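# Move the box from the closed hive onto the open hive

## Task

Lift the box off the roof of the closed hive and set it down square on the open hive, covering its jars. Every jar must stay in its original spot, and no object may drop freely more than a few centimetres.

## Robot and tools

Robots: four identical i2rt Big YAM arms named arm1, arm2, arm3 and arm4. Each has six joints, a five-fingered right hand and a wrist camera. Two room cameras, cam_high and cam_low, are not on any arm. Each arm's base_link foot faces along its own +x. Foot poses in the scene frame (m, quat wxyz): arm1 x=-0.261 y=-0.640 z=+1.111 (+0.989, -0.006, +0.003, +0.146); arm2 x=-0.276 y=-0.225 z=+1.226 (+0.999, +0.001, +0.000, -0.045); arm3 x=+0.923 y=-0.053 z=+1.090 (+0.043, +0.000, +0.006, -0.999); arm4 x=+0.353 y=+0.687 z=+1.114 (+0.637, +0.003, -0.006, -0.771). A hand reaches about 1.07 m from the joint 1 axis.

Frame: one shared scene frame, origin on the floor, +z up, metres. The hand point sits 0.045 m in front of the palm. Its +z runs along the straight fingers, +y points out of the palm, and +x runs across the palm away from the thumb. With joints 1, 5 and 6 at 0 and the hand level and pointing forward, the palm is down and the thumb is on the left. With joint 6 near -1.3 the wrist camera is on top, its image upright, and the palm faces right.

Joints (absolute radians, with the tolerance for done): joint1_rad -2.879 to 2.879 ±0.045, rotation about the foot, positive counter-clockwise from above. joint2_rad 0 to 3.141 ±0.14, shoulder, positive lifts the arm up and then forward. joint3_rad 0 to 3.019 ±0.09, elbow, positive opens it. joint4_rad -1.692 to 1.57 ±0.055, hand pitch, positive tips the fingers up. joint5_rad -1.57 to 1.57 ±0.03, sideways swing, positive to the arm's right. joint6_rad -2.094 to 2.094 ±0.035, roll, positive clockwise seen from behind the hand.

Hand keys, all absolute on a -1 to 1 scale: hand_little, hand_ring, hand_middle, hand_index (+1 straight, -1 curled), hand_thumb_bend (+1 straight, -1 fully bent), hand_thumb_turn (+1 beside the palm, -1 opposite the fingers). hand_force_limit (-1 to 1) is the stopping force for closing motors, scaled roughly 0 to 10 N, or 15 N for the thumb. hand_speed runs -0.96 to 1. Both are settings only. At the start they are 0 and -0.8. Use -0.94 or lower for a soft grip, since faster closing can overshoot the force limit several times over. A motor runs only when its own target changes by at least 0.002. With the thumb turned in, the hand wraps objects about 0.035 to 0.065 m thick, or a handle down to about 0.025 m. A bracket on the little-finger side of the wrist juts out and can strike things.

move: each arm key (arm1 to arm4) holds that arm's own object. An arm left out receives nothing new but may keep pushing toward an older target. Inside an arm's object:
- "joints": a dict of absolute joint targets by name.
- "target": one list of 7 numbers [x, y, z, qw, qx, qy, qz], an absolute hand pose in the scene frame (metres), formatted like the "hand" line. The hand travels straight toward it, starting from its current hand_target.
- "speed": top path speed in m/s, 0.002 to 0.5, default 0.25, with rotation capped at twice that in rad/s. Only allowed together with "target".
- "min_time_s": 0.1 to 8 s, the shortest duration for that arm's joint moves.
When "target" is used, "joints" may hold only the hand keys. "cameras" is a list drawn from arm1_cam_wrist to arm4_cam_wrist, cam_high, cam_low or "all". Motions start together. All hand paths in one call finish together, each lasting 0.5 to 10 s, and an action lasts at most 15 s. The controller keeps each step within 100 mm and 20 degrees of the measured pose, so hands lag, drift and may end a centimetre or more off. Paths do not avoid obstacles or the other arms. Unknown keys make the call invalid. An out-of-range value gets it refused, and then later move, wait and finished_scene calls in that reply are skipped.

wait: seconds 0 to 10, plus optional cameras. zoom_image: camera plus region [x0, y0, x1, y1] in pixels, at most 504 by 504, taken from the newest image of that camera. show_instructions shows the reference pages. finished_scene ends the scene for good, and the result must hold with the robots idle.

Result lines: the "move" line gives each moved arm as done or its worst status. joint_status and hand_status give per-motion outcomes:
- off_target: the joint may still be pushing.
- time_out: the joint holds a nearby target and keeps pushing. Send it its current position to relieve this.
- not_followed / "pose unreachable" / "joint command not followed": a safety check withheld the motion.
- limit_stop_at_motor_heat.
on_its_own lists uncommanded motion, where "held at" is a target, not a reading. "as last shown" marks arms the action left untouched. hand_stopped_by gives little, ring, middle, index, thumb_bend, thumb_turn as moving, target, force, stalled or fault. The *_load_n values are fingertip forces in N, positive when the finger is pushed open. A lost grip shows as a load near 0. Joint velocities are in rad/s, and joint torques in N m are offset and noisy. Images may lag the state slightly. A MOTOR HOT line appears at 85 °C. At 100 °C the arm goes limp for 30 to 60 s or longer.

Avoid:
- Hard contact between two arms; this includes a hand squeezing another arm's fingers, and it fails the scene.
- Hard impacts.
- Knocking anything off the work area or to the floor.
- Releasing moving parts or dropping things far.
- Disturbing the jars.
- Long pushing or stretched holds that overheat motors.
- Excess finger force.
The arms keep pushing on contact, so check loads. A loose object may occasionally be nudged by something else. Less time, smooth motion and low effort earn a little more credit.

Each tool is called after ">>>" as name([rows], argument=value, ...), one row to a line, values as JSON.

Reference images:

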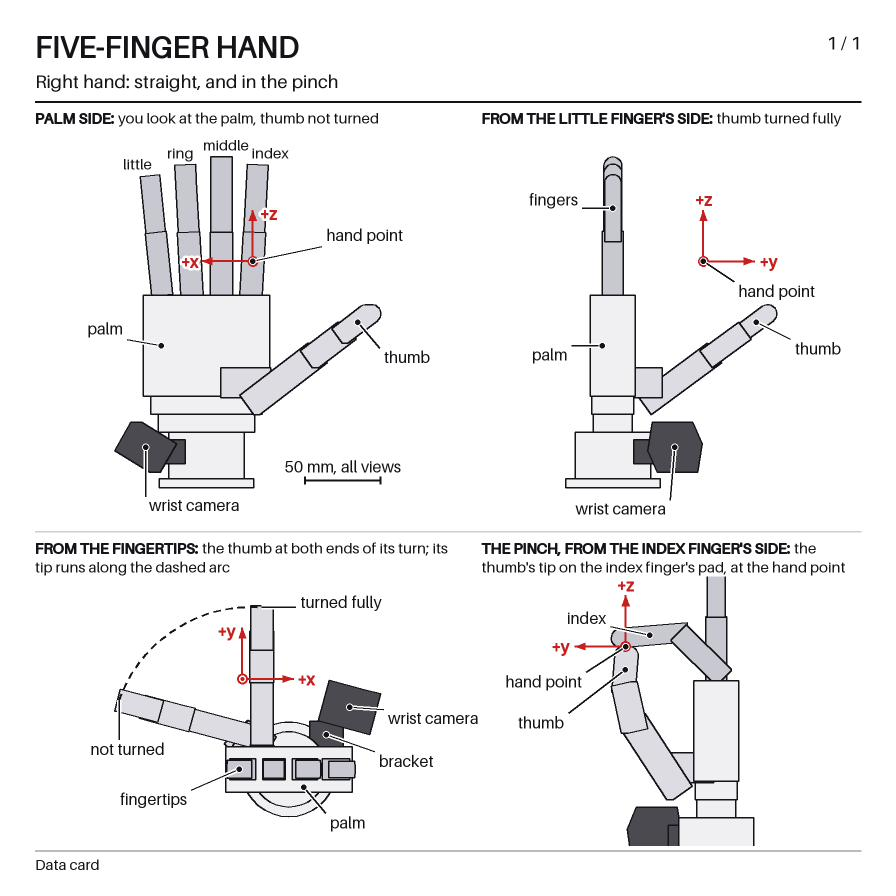

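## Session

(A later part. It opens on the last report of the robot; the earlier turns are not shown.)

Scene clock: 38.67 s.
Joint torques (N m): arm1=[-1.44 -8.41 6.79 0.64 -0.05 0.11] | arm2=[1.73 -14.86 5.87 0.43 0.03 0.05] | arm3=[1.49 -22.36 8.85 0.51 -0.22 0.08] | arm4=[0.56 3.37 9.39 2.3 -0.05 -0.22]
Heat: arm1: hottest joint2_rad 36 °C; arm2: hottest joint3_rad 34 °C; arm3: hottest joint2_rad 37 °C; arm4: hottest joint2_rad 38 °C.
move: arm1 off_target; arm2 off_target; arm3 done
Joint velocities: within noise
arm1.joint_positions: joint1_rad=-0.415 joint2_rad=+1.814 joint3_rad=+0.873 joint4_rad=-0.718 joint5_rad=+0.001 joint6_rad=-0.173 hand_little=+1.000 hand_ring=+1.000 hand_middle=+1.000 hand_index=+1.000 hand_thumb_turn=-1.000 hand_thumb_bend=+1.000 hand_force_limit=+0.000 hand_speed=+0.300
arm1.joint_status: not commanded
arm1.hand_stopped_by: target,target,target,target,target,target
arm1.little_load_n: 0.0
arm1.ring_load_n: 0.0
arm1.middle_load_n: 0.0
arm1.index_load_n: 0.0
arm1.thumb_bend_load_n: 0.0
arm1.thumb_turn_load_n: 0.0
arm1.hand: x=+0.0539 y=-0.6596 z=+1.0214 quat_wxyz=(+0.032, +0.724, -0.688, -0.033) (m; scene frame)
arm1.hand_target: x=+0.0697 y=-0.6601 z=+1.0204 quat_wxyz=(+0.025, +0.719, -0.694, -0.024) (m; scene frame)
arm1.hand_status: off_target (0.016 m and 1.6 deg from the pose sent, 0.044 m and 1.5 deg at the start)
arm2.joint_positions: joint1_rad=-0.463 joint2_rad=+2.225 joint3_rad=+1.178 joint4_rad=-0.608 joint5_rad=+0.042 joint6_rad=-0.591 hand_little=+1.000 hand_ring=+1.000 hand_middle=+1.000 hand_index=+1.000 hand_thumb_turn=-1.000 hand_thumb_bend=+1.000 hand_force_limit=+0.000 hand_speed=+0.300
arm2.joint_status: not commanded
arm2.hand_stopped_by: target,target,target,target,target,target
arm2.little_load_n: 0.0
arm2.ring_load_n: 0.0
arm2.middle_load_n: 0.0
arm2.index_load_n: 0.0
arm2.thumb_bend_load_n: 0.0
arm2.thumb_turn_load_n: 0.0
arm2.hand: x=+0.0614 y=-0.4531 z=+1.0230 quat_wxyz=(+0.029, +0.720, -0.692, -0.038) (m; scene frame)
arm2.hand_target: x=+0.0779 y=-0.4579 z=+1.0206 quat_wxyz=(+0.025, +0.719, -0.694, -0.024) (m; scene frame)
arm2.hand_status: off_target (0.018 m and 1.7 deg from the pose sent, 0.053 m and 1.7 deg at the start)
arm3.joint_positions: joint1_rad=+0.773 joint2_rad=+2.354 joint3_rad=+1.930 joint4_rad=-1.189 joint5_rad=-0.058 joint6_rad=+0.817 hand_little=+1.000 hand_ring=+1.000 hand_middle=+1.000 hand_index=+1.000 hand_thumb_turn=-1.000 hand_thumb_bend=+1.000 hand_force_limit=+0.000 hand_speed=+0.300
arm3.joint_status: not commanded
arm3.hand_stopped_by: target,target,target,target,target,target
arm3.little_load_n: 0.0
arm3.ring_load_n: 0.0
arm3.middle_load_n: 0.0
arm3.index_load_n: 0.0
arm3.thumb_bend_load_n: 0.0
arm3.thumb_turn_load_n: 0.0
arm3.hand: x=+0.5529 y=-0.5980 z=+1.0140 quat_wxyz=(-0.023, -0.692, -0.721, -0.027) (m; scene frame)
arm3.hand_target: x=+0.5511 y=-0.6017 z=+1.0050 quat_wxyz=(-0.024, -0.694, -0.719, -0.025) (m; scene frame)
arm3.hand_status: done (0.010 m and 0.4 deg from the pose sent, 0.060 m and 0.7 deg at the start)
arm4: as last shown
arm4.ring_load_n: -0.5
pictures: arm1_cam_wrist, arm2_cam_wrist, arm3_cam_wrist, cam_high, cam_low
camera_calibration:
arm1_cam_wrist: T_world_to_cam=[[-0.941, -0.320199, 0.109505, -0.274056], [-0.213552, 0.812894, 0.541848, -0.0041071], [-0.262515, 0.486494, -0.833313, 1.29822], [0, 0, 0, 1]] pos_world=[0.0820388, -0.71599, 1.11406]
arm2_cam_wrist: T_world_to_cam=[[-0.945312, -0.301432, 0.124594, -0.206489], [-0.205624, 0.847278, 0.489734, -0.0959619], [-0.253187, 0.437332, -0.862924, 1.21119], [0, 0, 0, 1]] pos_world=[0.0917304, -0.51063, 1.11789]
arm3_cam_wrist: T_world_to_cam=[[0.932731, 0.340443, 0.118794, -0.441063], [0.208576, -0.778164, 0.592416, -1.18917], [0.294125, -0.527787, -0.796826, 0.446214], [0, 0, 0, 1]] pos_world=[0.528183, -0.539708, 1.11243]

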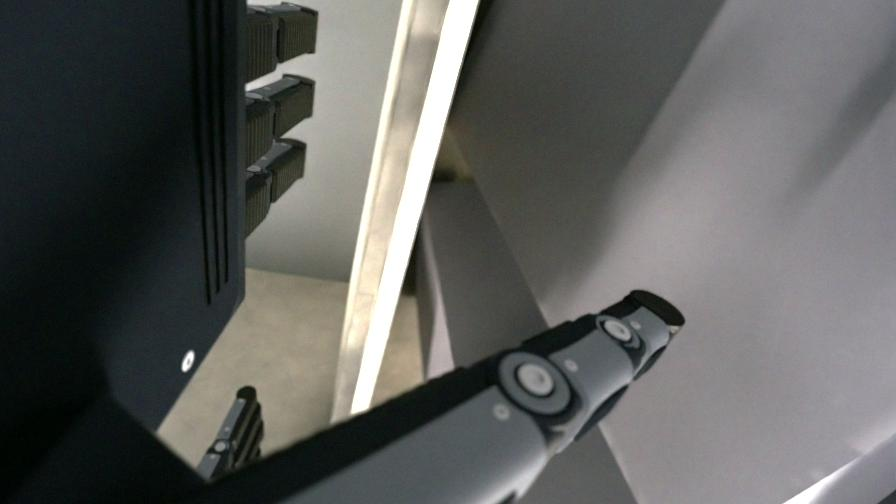

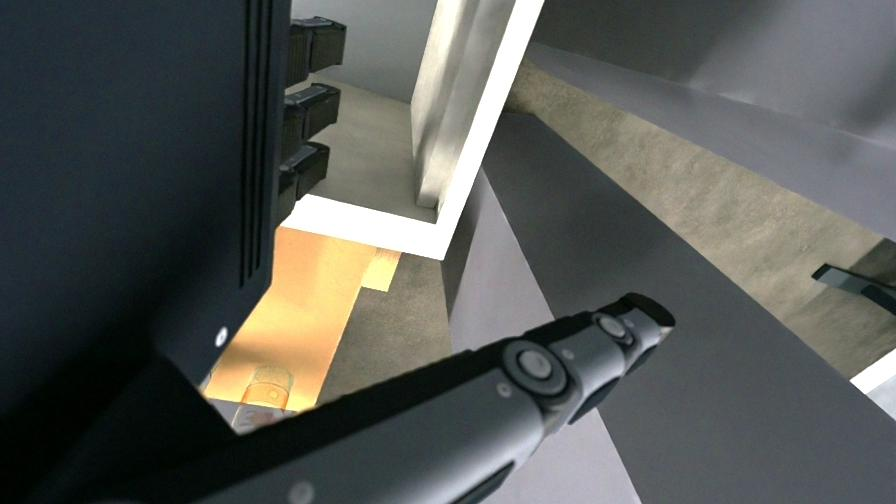

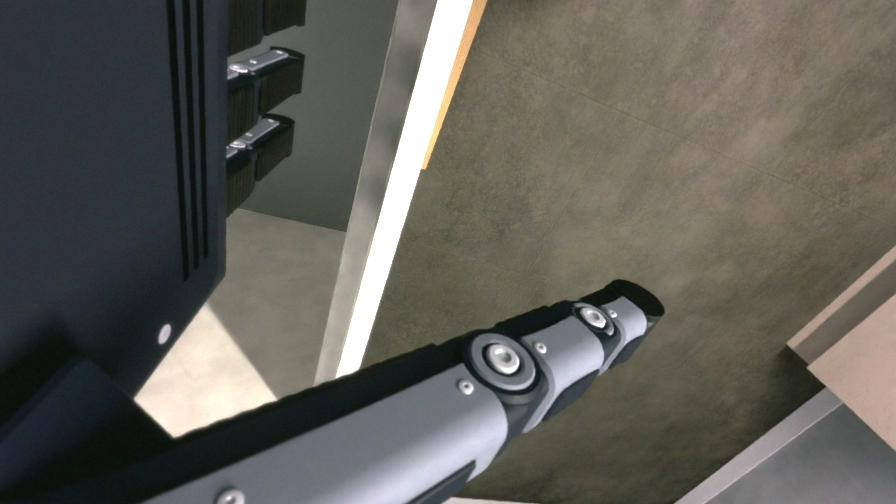

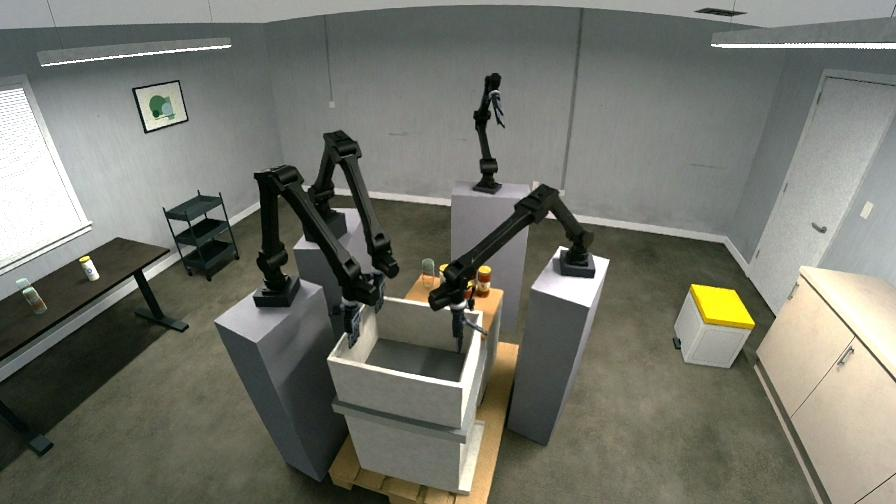

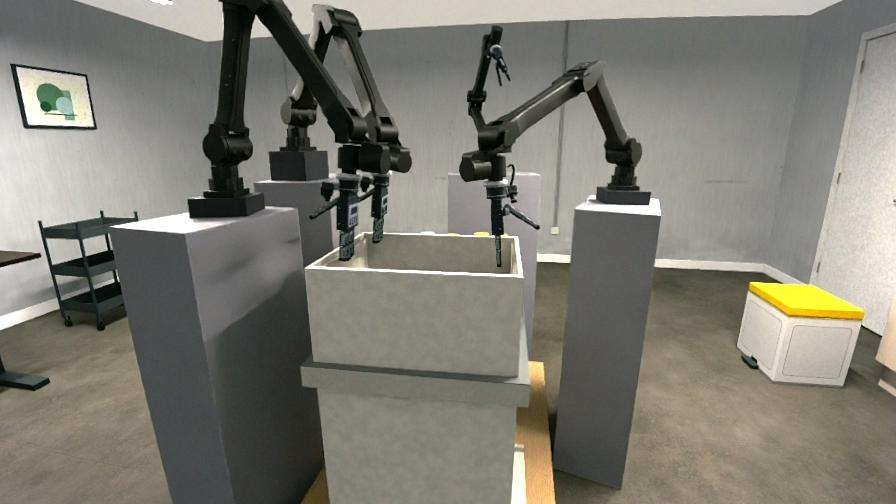

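>>> move(arm1={"target": [0.062, -0.66, 0.937, 0.0, 0.7193, -0.6947, 0.0], "speed": 0.1}, arm2={"target": [0.058, -0.457, 0.937, 0.0, 0.7193, -0.6947, 0.0], "speed": 0.1}, arm3={"target": [0.553, -0.602, 0.930, 0.0, 0.6947, 0.7193, 0.0], "speed": 0.1}, cameras=["cam_high", "cam_low", "arm1_cam_wrist", "arm2_cam_wrist", "arm3_cam_wrist"])

>>> zoom_image(camera="cam_low", region=[280, 150, 580, 300])

>>> zoom_image(camera="cam_high", region=[300, 220, 520, 400])

Scene clock: 43.73 s.
Joint torques (N m): arm1=[-1.73 -9.11 2.93 0.9 -0.06 0.07] | arm2=[0.03 -15.21 2.44 0.77 -0.02 -0.2] | arm3=[1.67 -21.95 7.84 0.81 0.04 0.11] | arm4=[0.91 2.96 9.28 2.24 -0.05 -0.21]
Heat: arm1: hottest joint2_rad 37 °C; arm2: hottest joint3_rad 34 °C; arm3: hottest joint2_rad 38 °C; arm4: hottest joint2_rad 38 °C.
move: arm1 done; arm2 done; arm3 off_target
Joint velocities: within noise
arm1.joint_positions: joint1_rad=-0.415 joint2_rad=+1.982 joint3_rad=+0.825 joint4_rad=-0.404 joint5_rad=-0.010 joint6_rad=-0.173 hand_little=+1.000 hand_ring=+1.000 hand_middle=+1.000 hand_index=+1.000 hand_thumb_turn=-1.000 hand_thumb_bend=+1.000 hand_force_limit=+0.000 hand_speed=+0.300
arm1.joint_status: not commanded
arm1.hand_stopped_by: target,target,target,target,target,target
arm1.little_load_n: 0.0
arm1.ring_load_n: 0.0
arm1.middle_load_n: 0.0
arm1.index_load_n: 0.0
arm1.thumb_bend_load_n: 0.0
arm1.thumb_turn_load_n: 0.0
arm1.hand: x=+0.0654 y=-0.6599 z=+0.9422 quat_wxyz=(-0.001, +0.725, -0.689, +0.004) (m; scene frame)
arm1.hand_target: x=+0.0619 y=-0.6600 z=+0.9371 quat_wxyz=(+0.000, +0.719, -0.695, +0.000) (m; scene frame)
arm1.hand_status: done (0.006 m and 1.1 deg from the pose sent, 0.085 m and 5.4 deg at the start)
arm2.joint_positions: joint1_rad=-0.483 joint2_rad=+2.378 joint3_rad=+1.166 joint4_rad=-0.355 joint5_rad=+0.004 joint6_rad=-0.605 hand_little=+1.000 hand_ring=+1.000 hand_middle=+1.000 hand_index=+1.000 hand_thumb_turn=-1.000 hand_thumb_bend=+1.000 hand_force_limit=+0.000 hand_speed=+0.300
arm2.joint_status: not commanded
arm2.hand_stopped_by: target,target,target,target,target,target
arm2.little_load_n: 0.0
arm2.ring_load_n: 0.0
arm2.middle_load_n: 0.0
arm2.index_load_n: 0.0
arm2.thumb_bend_load_n: 0.0
arm2.thumb_turn_load_n: 0.0
arm2.hand: x=+0.0625 y=-0.4555 z=+0.9423 quat_wxyz=(+0.001, +0.718, -0.696, +0.001) (m; scene frame)
arm2.hand_target: x=+0.0580 y=-0.4569 z=+0.9371 quat_wxyz=(+0.000, +0.719, -0.695, +0.000) (m; scene frame)
arm2.hand_status: done (0.007 m and 0.2 deg from the pose sent, 0.086 m and 5.5 deg at the start)
arm3.joint_positions: joint1_rad=+0.786 joint2_rad=+2.415 joint3_rad=+1.856 joint4_rad=-0.996 joint5_rad=-0.010 joint6_rad=+0.836 hand_little=+1.000 hand_ring=+1.000 hand_middle=+1.000 hand_index=+1.000 hand_thumb_turn=-1.000 hand_thumb_bend=+1.000 hand_force_limit=+0.000 hand_speed=+0.300
arm3.joint_status: not commanded
arm3.hand_stopped_by: target,target,target,target,target,target
arm3.little_load_n: 0.0
arm3.ring_load_n: 0.0
arm3.middle_load_n: 0.0
arm3.index_load_n: 0.0
arm3.thumb_bend_load_n: 0.0
arm3.thumb_turn_load_n: 0.0
arm3.hand: x=+0.5500 y=-0.5998 z=+0.9438 quat_wxyz=(-0.001, -0.694, -0.720, +0.003) (m; scene frame)
arm3.hand_target: x=+0.5532 y=-0.6018 z=+0.9302 quat_wxyz=(+0.000, -0.695, -0.719, +0.000) (m; scene frame)
arm3.hand_status: off_target (0.014 m and 0.3 deg from the pose sent, 0.084 m and 4.1 deg at the start)
arm4: as last shown
arm4.ring_load_n: 0.0
pictures: arm1_cam_wrist, arm2_cam_wrist, arm3_cam_wrist, cam_high, cam_low
camera_calibration:
arm1_cam_wrist: T_world_to_cam=[[-0.946979, -0.320911, 0.01569, -0.166267], [-0.267097, 0.813442, 0.516693, 0.0691454], [-0.178575, 0.485106, -0.856027, 1.25042], [0, 0, 0, 1]] pos_world=[0.084312, -0.716191, 1.03728]
arm2_cam_wrist: T_world_to_cam=[[-0.955414, -0.292697, 0.0388861, -0.110611], [-0.243662, 0.855944, 0.456058, -0.0161331], [-0.166771, 0.426249, -0.8891, 1.15705], [0, 0, 0, 1]] pos_world=[0.0833518, -0.511757, 1.04039]
arm3_cam_wrist: T_world_to_cam=[[0.940399, 0.336866, 0.0465957, -0.367651], [0.247625, -0.772209, 0.585129, -1.15934], [0.233091, -0.538717, -0.8096, 0.429169], [0, 0, 0, 1]] pos_world=[0.532784, -0.540201, 1.04295]

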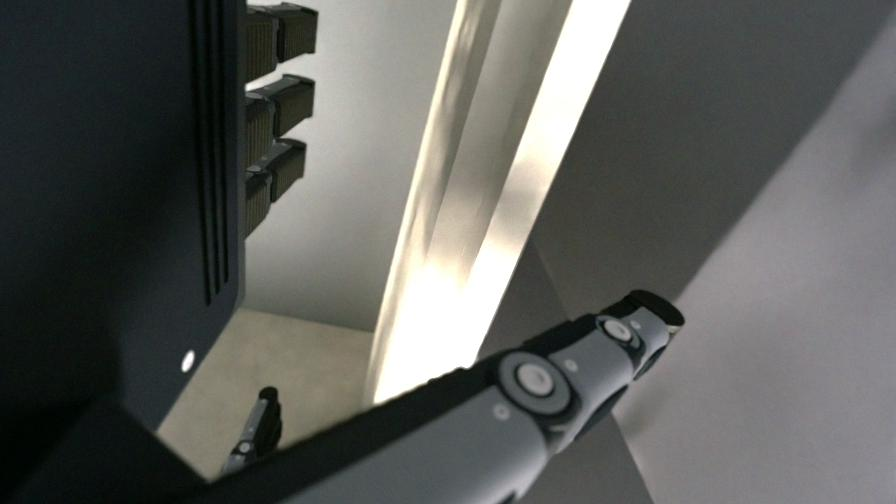

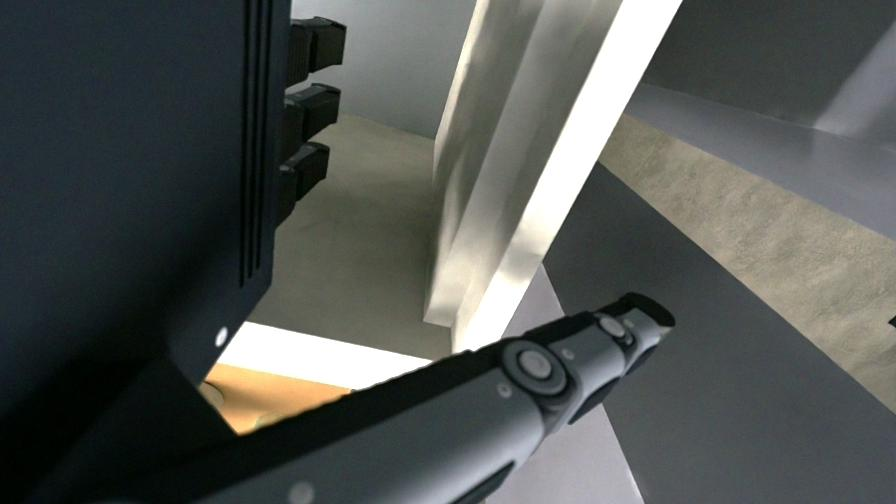

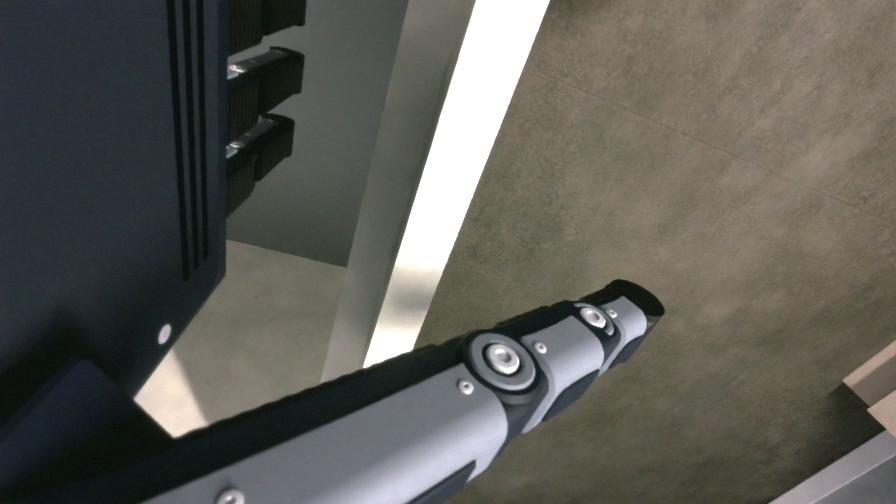

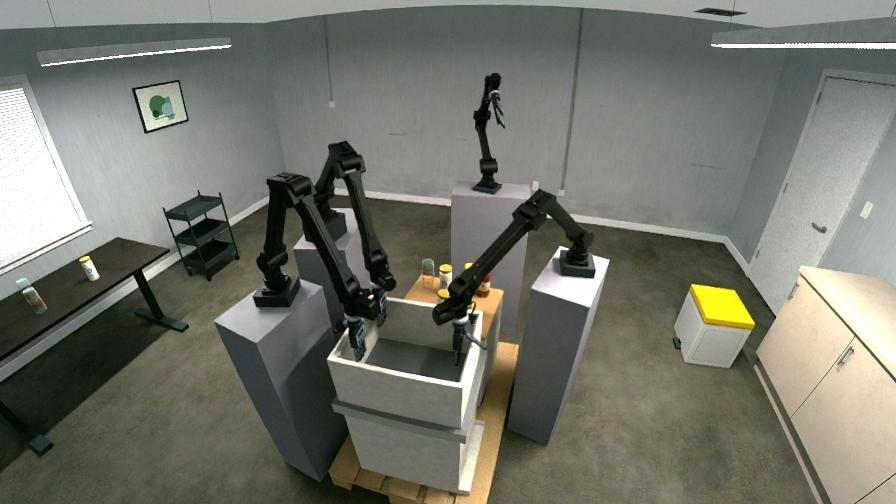

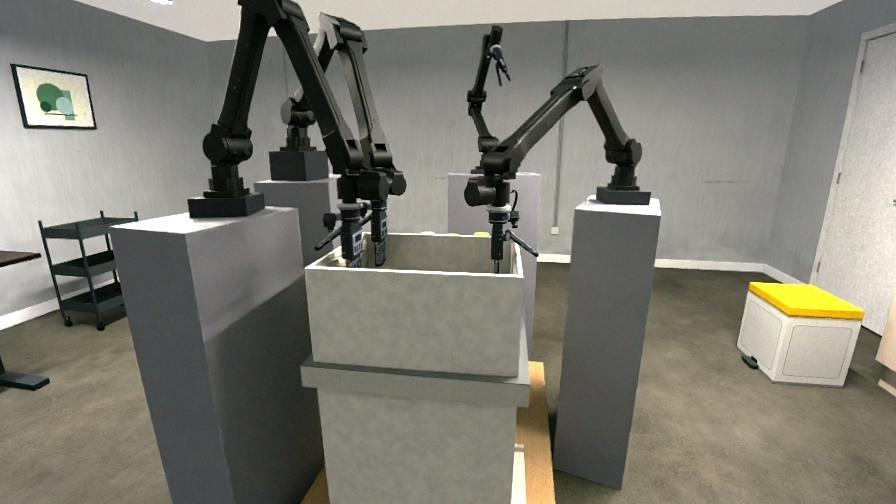

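Scaled by 1.680 from the camera's 896x504 image, which has a finer 1280x720 frame.

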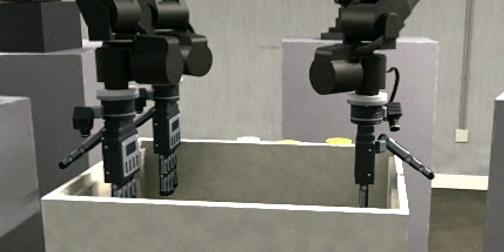

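Scaled by 2.291 from the camera's 896x504 image, which has a finer 1280x720 frame.

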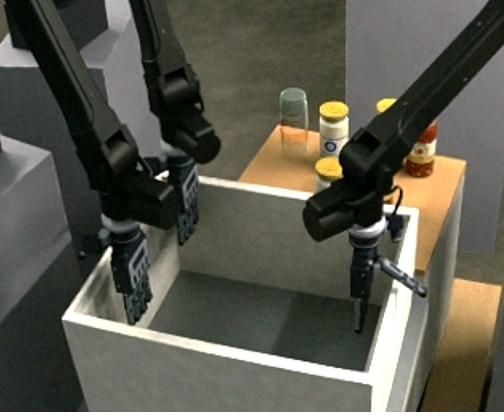

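>>> move(arm1={"target": [0.018, -0.66, 0.932, 0.0, 0.7193, -0.6947, 0.0], "speed": 0.06}, arm2={"target": [0.010, -0.457, 0.932, 0.0, 0.7193, -0.6947, 0.0], "speed": 0.06}, arm3={"target": [0.584, -0.602, 0.925, 0.0, 0.6947, 0.7193, 0.0], "speed": 0.06}, cameras=["cam_high", "cam_low", "arm1_cam_wrist", "arm2_cam_wrist", "arm3_cam_wrist"])

>>> zoom_image(camera="cam_low", region=[280, 150, 580, 300])

>>> zoom_image(camera="cam_high", region=[300, 220, 520, 400])

Scene clock: 47.63 s.
Joint torques (N m): arm1=[-2.78 -9.93 2.02 0.85 -0.03 -0.1] | arm2=[0.26 -15.38 1.36 0.76 0.05 -0.2] | arm3=[2.02 -24 6.87 0.39 -0.16 0.01] | arm4=[0.44 3.14 9.35 2.33 -0.03 -0.22]
Heat: arm1: hottest joint2_rad 37 °C; arm2: hottest joint3_rad 34 °C; arm3: hottest joint2_rad 39 °C; arm4: hottest joint2_rad 38 °C.
move: arm1 done; arm2 done; arm3 done
Joint velocities: within noise
arm1.joint_positions: joint1_rad=-0.420 joint2_rad=+1.975 joint3_rad=+0.703 joint4_rad=-0.311 joint5_rad=-0.010 joint6_rad=-0.172 hand_little=+1.000 hand_ring=+1.000 hand_middle=+1.000 hand_index=+1.000 hand_thumb_turn=-1.000 hand_thumb_bend=+1.000 hand_force_limit=+0.000 hand_speed=+0.300
arm1.joint_status: not commanded
arm1.hand_stopped_by: target,target,target,target,target,target
arm1.little_load_n: 0.0
arm1.ring_load_n: 0.0
arm1.middle_load_n: 0.0
arm1.index_load_n: 0.0
arm1.thumb_bend_load_n: 0.0
arm1.thumb_turn_load_n: 0.0
arm1.hand: x=+0.0160 y=-0.6553 z=+0.9299 quat_wxyz=(+0.005, +0.723, -0.691, -0.005) (m; scene frame)
arm1.hand_target: x=+0.0180 y=-0.6600 z=+0.9319 quat_wxyz=(+0.000, +0.719, -0.695, +0.000) (m; scene frame)
arm1.hand_status: done (0.006 m and 1.1 deg from the pose sent, 0.049 m and 1.1 deg at the start)
arm2.joint_positions: joint1_rad=-0.543 joint2_rad=+2.378 joint3_rad=+1.054 joint4_rad=-0.258 joint5_rad=+0.003 joint6_rad=-0.665 hand_little=+1.000 hand_ring=+1.000 hand_middle=+1.000 hand_index=+1.000 hand_thumb_turn=-1.000 hand_thumb_bend=+1.000 hand_force_limit=+0.000 hand_speed=+0.300
arm2.joint_status: not commanded
arm2.hand_stopped_by: target,target,target,target,target,target
arm2.little_load_n: 0.0
arm2.ring_load_n: 0.0
arm2.middle_load_n: 0.0
arm2.index_load_n: 0.0
arm2.thumb_bend_load_n: 0.0
arm2.thumb_turn_load_n: 0.0
arm2.hand: x=+0.0105 y=-0.4526 z=+0.9306 quat_wxyz=(+0.001, +0.718, -0.696, -0.007) (m; scene frame)
arm2.hand_target: x=+0.0101 y=-0.4571 z=+0.9320 quat_wxyz=(+0.000, +0.719, -0.695, +0.000) (m; scene frame)
arm2.hand_status: done (0.005 m and 0.8 deg from the pose sent, 0.054 m and 0.2 deg at the start)
arm3.joint_positions: joint1_rad=+0.818 joint2_rad=+2.415 joint3_rad=+1.774 joint4_rad=-0.936 joint5_rad=-0.007 joint6_rad=+0.876 hand_little=+1.000 hand_ring=+1.000 hand_middle=+1.000 hand_index=+1.000 hand_thumb_turn=-1.000 hand_thumb_bend=+1.000 hand_force_limit=+0.000 hand_speed=+0.300
arm3.joint_status: not commanded
arm3.hand_stopped_by: target,target,target,target,target,target
arm3.little_load_n: 0.0
arm3.ring_load_n: 0.0
arm3.middle_load_n: 0.0
arm3.index_load_n: 0.0
arm3.thumb_bend_load_n: 0.0
arm3.thumb_turn_load_n: 0.0
arm3.hand: x=+0.5807 y=-0.5950 z=+0.9183 quat_wxyz=(+0.002, -0.697, -0.717, -0.008) (m; scene frame)
arm3.hand_target: x=+0.5841 y=-0.6020 z=+0.9250 quat_wxyz=(+0.000, -0.695, -0.719, +0.000) (m; scene frame)
arm3.hand_status: done (0.010 m and 1.0 deg from the pose sent, 0.039 m and 0.3 deg at the start)
arm4: as last shown
pictures: arm1_cam_wrist, arm2_cam_wrist, arm3_cam_wrist, cam_high, cam_low
camera_calibration:
arm1_cam_wrist: T_world_to_cam=[[-0.948196, -0.315635, 0.0360532, -0.226867], [-0.250735, 0.813219, 0.525174, 0.0502303], [-0.195082, 0.488928, -0.850231, 1.22622], [0, 0, 0, 1]] pos_world=[0.0366946, -0.711989, 1.02437]
arm2_cam_wrist: T_world_to_cam=[[-0.955058, -0.292766, 0.046384, -0.166187], [-0.238378, 0.8516, 0.466854, -0.0379621], [-0.17618, 0.434816, -0.883117, 1.13524], [0, 0, 0, 1]] pos_world=[0.0322387, -0.509945, 1.02798]
arm3_cam_wrist: T_world_to_cam=[[0.942401, 0.328422, 0.0633955, -0.418605], [0.235183, -0.785382, 0.572593, -1.13743], [0.237842, -0.524703, -0.817385, 0.416713], [0, 0, 0, 1]] pos_world=[0.562887, -0.537189, 1.01844]

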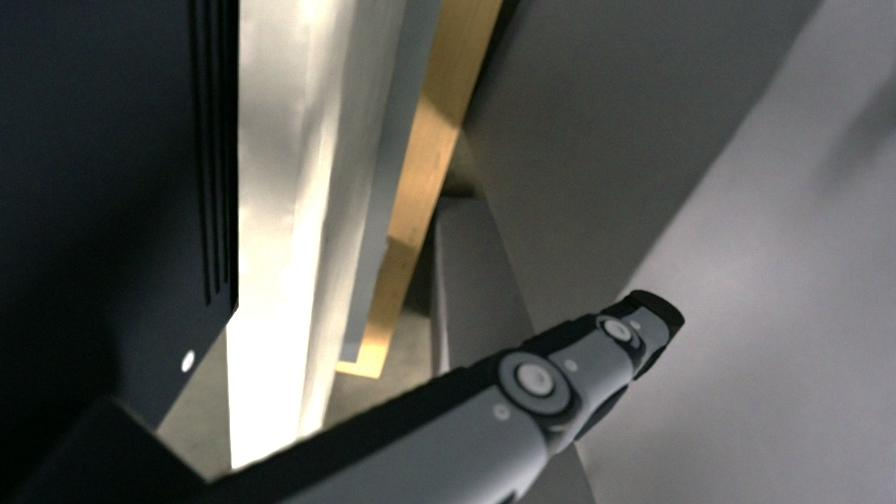

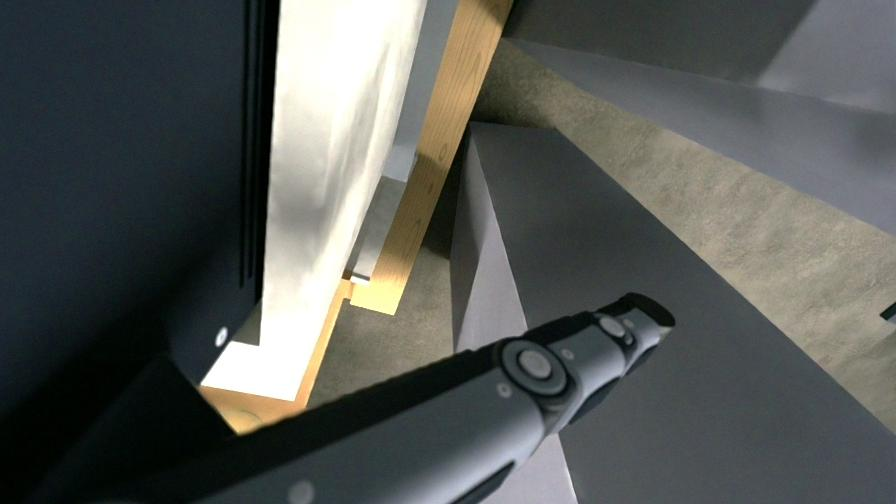

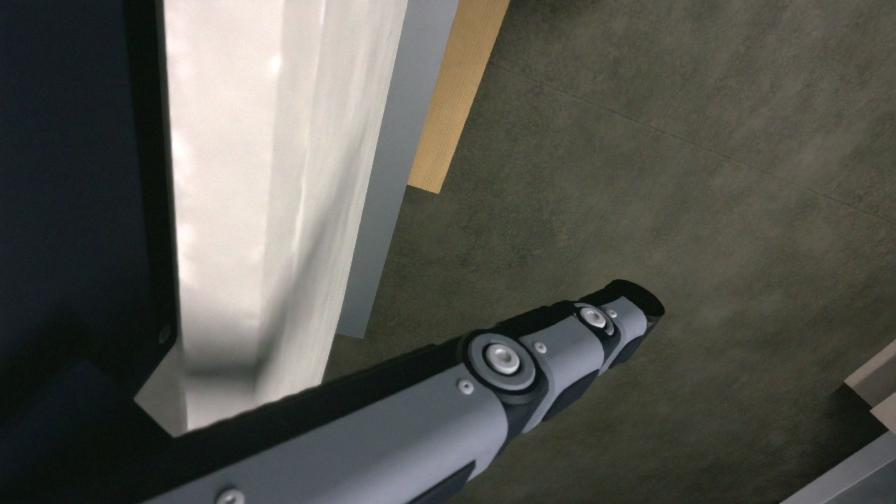

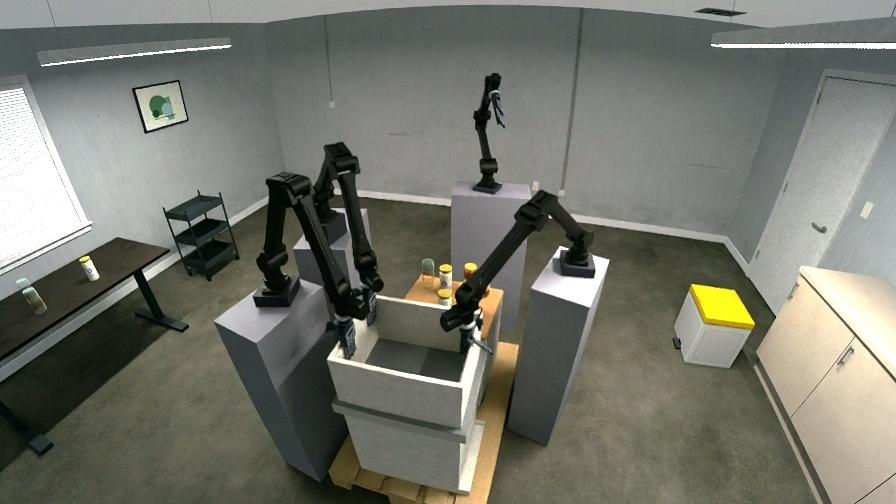

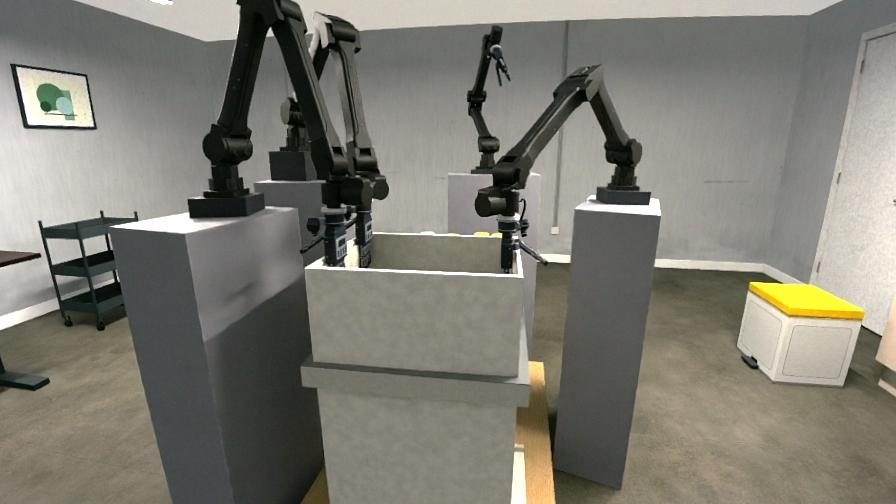

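Scaled by 1.680 from the camera's 896x504 image, which has a finer 1280x720 frame.

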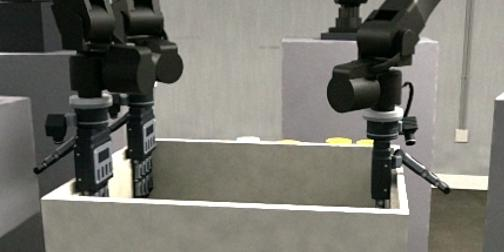

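Scaled by 2.291 from the camera's 896x504 image, which has a finer 1280x720 frame.

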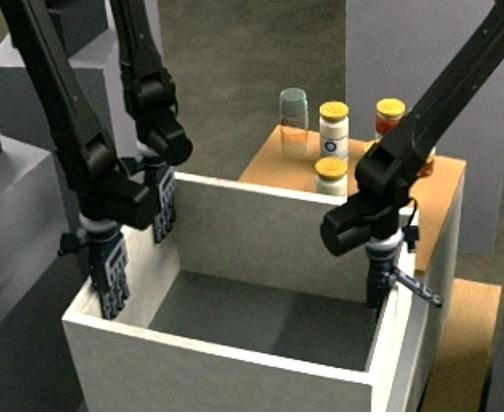

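>>> move(arm3={"target": [0.584, -0.604, 0.946, 0.0, 0.6947, 0.7193, 0.0], "speed": 0.06}, cameras=["arm3_cam_wrist"])

Scene clock: 49.17 s.
Joint torques (N m): arm1=[-2.67 -9.88 1.96 0.85 -0.03 -0.08] | arm2=[-0.03 -15.27 1.43 0.65 0.05 -0.18] | arm3=[1.67 -25.52 7.31 -0.36 -0.11 -0.03] | arm4=[0.03 3.37 9.31 2.32 -0.05 -0.2]
Heat: arm1: hottest joint2_rad 37 °C; arm2: hottest joint3_rad 34 °C; arm3: hottest joint2_rad 39 °C; arm4: hottest joint2_rad 38 °C.
move: arm3 off_target
Joint velocities: within noise
arm1, arm2, arm4: as last shown
arm2.joint_positions: joint1_rad=-0.543 joint2_rad=+2.378 joint3_rad=+1.054 joint4_rad=-0.258 joint5_rad=+0.003 joint6_rad=-0.666 hand_little=+1.000 hand_ring=+1.000 hand_middle=+1.000 hand_index=+1.000 hand_thumb_turn=-1.000 hand_thumb_bend=+1.000 hand_force_limit=+0.000 hand_speed=+0.300
arm2.hand: x=+0.0105 y=-0.4527 z=+0.9306 quat_wxyz=(+0.001, +0.718, -0.696, -0.007) (m; scene frame)
arm3.joint_positions: joint1_rad=+0.820 joint2_rad=+2.398 joint3_rad=+1.774 joint4_rad=-0.950 joint5_rad=-0.007 joint6_rad=+0.878 hand_little=+1.000 hand_ring=+1.000 hand_middle=+1.000 hand_index=+1.000 hand_thumb_turn=-1.000 hand_thumb_bend=+1.000 hand_force_limit=+0.000 hand_speed=+0.300
arm3.joint_status: not commanded
arm3.hand_stopped_by: target,target,target,target,target,target
arm3.little_load_n: 0.0
arm3.ring_load_n: 0.0
arm3.middle_load_n: 0.0
arm3.index_load_n: 0.0
arm3.thumb_bend_load_n: 0.0
arm3.thumb_turn_load_n: 0.0
arm3.hand: x=+0.5806 y=-0.5968 z=+0.9291 quat_wxyz=(+0.001, -0.697, -0.717, -0.006) (m; scene frame)
arm3.hand_target: x=+0.5841 y=-0.6041 z=+0.9459 quat_wxyz=(+0.000, -0.695, -0.719, +0.000) (m; scene frame)
arm3.hand_status: off_target (0.019 m and 0.8 deg from the pose sent, 0.029 m and 1.0 deg at the start)
pictures: arm3_cam_wrist
camera_calibration:
arm3_cam_wrist: T_world_to_cam=[[0.942516, 0.328685, 0.0602499, -0.415538], [0.236568, -0.783656, 0.574385, -1.14653], [0.236007, -0.527114, -0.816365, 0.423282], [0, 0, 0, 1]] pos_world=[0.562987, -0.538789, 1.02914]

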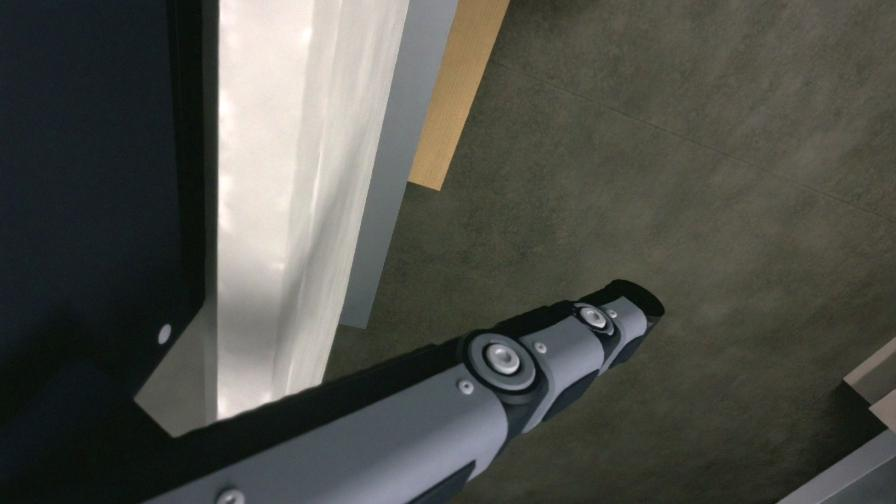

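>>> move(arm1={"joints": {"hand_thumb_bend": -0.15, "hand_speed": -0.4, "hand_force_limit": -0.5}}, arm2={"joints": {"hand_thumb_bend": -0.15, "hand_speed": -0.4, "hand_force_limit": -0.5}}, arm3={"joints": {"hand_thumb_bend": -0.15, "hand_speed": -0.4, "hand_force_limit": -0.5}}, cameras=["arm1_cam_wrist", "arm2_cam_wrist", "arm3_cam_wrist"])

Scene clock: 51.47 s.
Joint torques (N m): arm1=[-2.67 -9.76 1.98 0.83 -0.02 -0.08] | arm2=[0.15 -15.38 1.42 0.66 0.05 -0.17] | arm3=[1.32 -26.29 7.38 -0.42 -0.15 0.02] | arm4=[0.32 3.37 9.36 2.3 -0.07 -0.22]
Heat: arm1: hottest joint2_rad 37 °C; arm2: hottest joint2_rad 34 °C; arm3: hottest joint2_rad 39 °C; arm4: hottest joint2_rad 38 °C.
move: arm1 done; arm2 done; arm3 done
Joint velocities: within noise
arm1.joint_positions: joint1_rad=-0.420 joint2_rad=+1.975 joint3_rad=+0.703 joint4_rad=-0.311 joint5_rad=-0.010 joint6_rad=-0.172 hand_little=+1.000 hand_ring=+1.000 hand_middle=+1.000 hand_index=+1.000 hand_thumb_turn=-1.000 hand_thumb_bend=-0.150 hand_force_limit=-0.500 hand_speed=-0.400
arm1.joint_status: all done
arm1.hand_stopped_by: target,target,target,target,target,target
arm1.little_load_n: 0.0
arm1.ring_load_n: 0.0
arm1.middle_load_n: 0.0
arm1.index_load_n: 0.0
arm1.thumb_bend_load_n: 0.0
arm1.thumb_turn_load_n: 0.0
arm1.hand: x=+0.0160 y=-0.6553 z=+0.9299 quat_wxyz=(+0.005, +0.723, -0.691, -0.005) (m; scene frame)
arm1.hand_target: x=+0.0180 y=-0.6600 z=+0.9319 quat_wxyz=(+0.000, +0.719, -0.695, +0.000) (m; scene frame)
arm1.hand_status: not commanded
arm2.joint_positions: joint1_rad=-0.543 joint2_rad=+2.378 joint3_rad=+1.054 joint4_rad=-0.258 joint5_rad=+0.003 joint6_rad=-0.666 hand_little=+1.000 hand_ring=+1.000 hand_middle=+1.000 hand_index=+1.000 hand_thumb_turn=-1.000 hand_thumb_bend=-0.150 hand_force_limit=-0.500 hand_speed=-0.400
arm2.joint_status: all done
arm2.hand_stopped_by: target,target,target,target,target,target
arm2.little_load_n: 0.0
arm2.ring_load_n: 0.0
arm2.middle_load_n: 0.0
arm2.index_load_n: 0.0
arm2.thumb_bend_load_n: 0.0
arm2.thumb_turn_load_n: 0.0
arm2.hand: x=+0.0104 y=-0.4527 z=+0.9306 quat_wxyz=(+0.001, +0.718, -0.696, -0.007) (m; scene frame)
arm2.hand_target: x=+0.0101 y=-0.4571 z=+0.9320 quat_wxyz=(+0.000, +0.719, -0.695, +0.000) (m; scene frame)
arm2.hand_status: not commanded
arm3.joint_positions: joint1_rad=+0.820 joint2_rad=+2.398 joint3_rad=+1.774 joint4_rad=-0.950 joint5_rad=-0.007 joint6_rad=+0.878 hand_little=+1.000 hand_ring=+1.000 hand_middle=+1.000 hand_index=+1.000 hand_thumb_turn=-1.000 hand_thumb_bend=-0.150 hand_force_limit=-0.500 hand_speed=-0.400
arm3.joint_status: all done
arm3.hand_stopped_by: target,target,target,target,target,target
arm3.little_load_n: -0.5
arm3.ring_load_n: 0.0
arm3.middle_load_n: 0.0
arm3.index_load_n: 0.0
arm3.thumb_bend_load_n: 0.0
arm3.thumb_turn_load_n: 0.0
arm3.hand: x=+0.5806 y=-0.5968 z=+0.9291 quat_wxyz=(+0.001, -0.697, -0.717, -0.006) (m; scene frame)
arm3.hand_target: x=+0.5841 y=-0.6041 z=+0.9459 quat_wxyz=(+0.000, -0.695, -0.719, +0.000) (m; scene frame)
arm3.hand_status: not commanded
arm4: as last shown
pictures: arm1_cam_wrist, arm2_cam_wrist, arm3_cam_wrist
camera_calibration:
arm1_cam_wrist: T_world_to_cam=[[-0.948196, -0.315635, 0.0360532, -0.226867], [-0.250735, 0.813219, 0.525174, 0.0502303], [-0.195082, 0.488928, -0.850231, 1.22622], [0, 0, 0, 1]] pos_world=[0.0366946, -0.711989, 1.02437]
arm2_cam_wrist: T_world_to_cam=[[-0.954727, -0.29384, 0.0464112, -0.166677], [-0.239307, 0.851294, 0.466937, -0.038151], [-0.176715, 0.434691, -0.883072, 1.13516], [0, 0, 0, 1]] pos_world=[0.0323384, -0.509944, 1.02798]
arm3_cam_wrist: T_world_to_cam=[[0.942516, 0.328685, 0.0602499, -0.415538], [0.236568, -0.783656, 0.574385, -1.14653], [0.236007, -0.527114, -0.816365, 0.423282], [0, 0, 0, 1]] pos_world=[0.562987, -0.538789, 1.02914]

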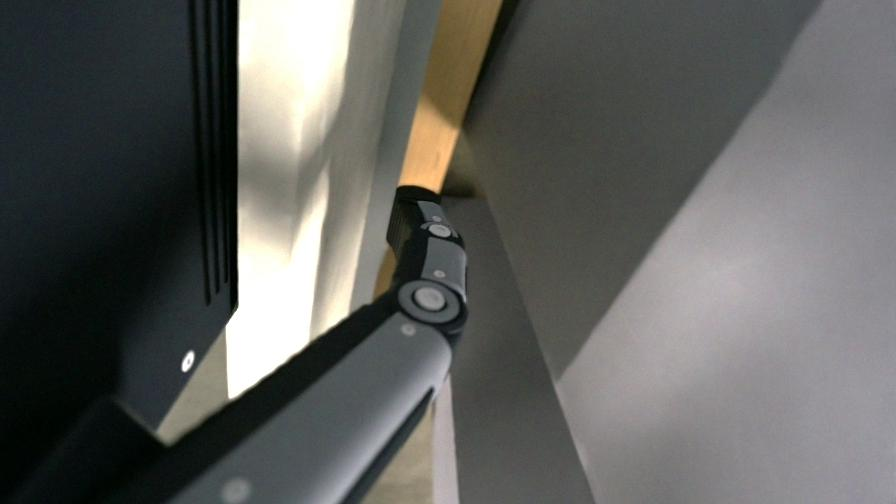

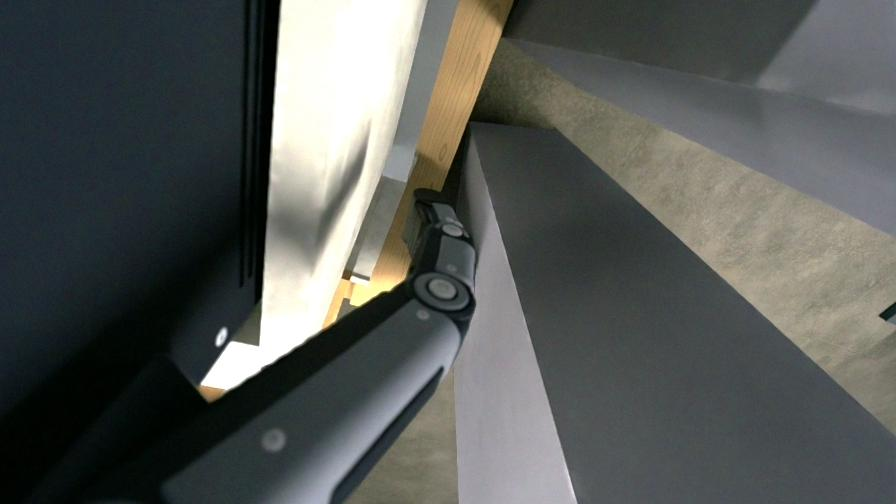

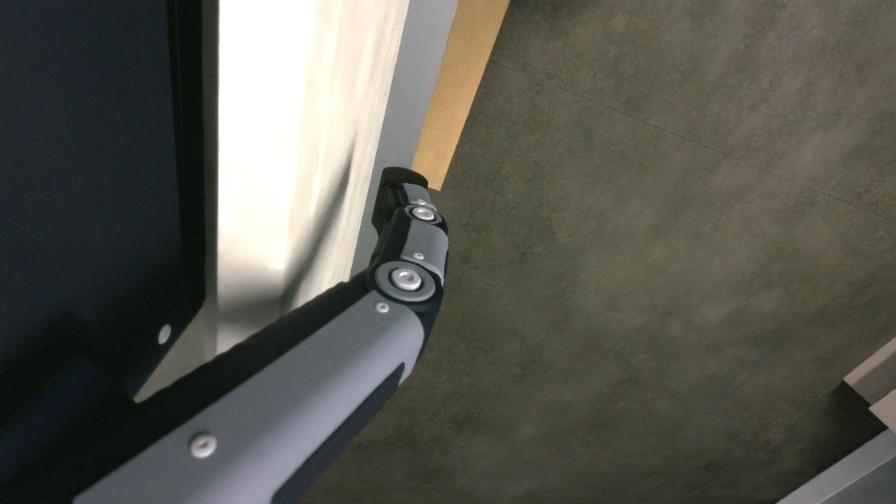

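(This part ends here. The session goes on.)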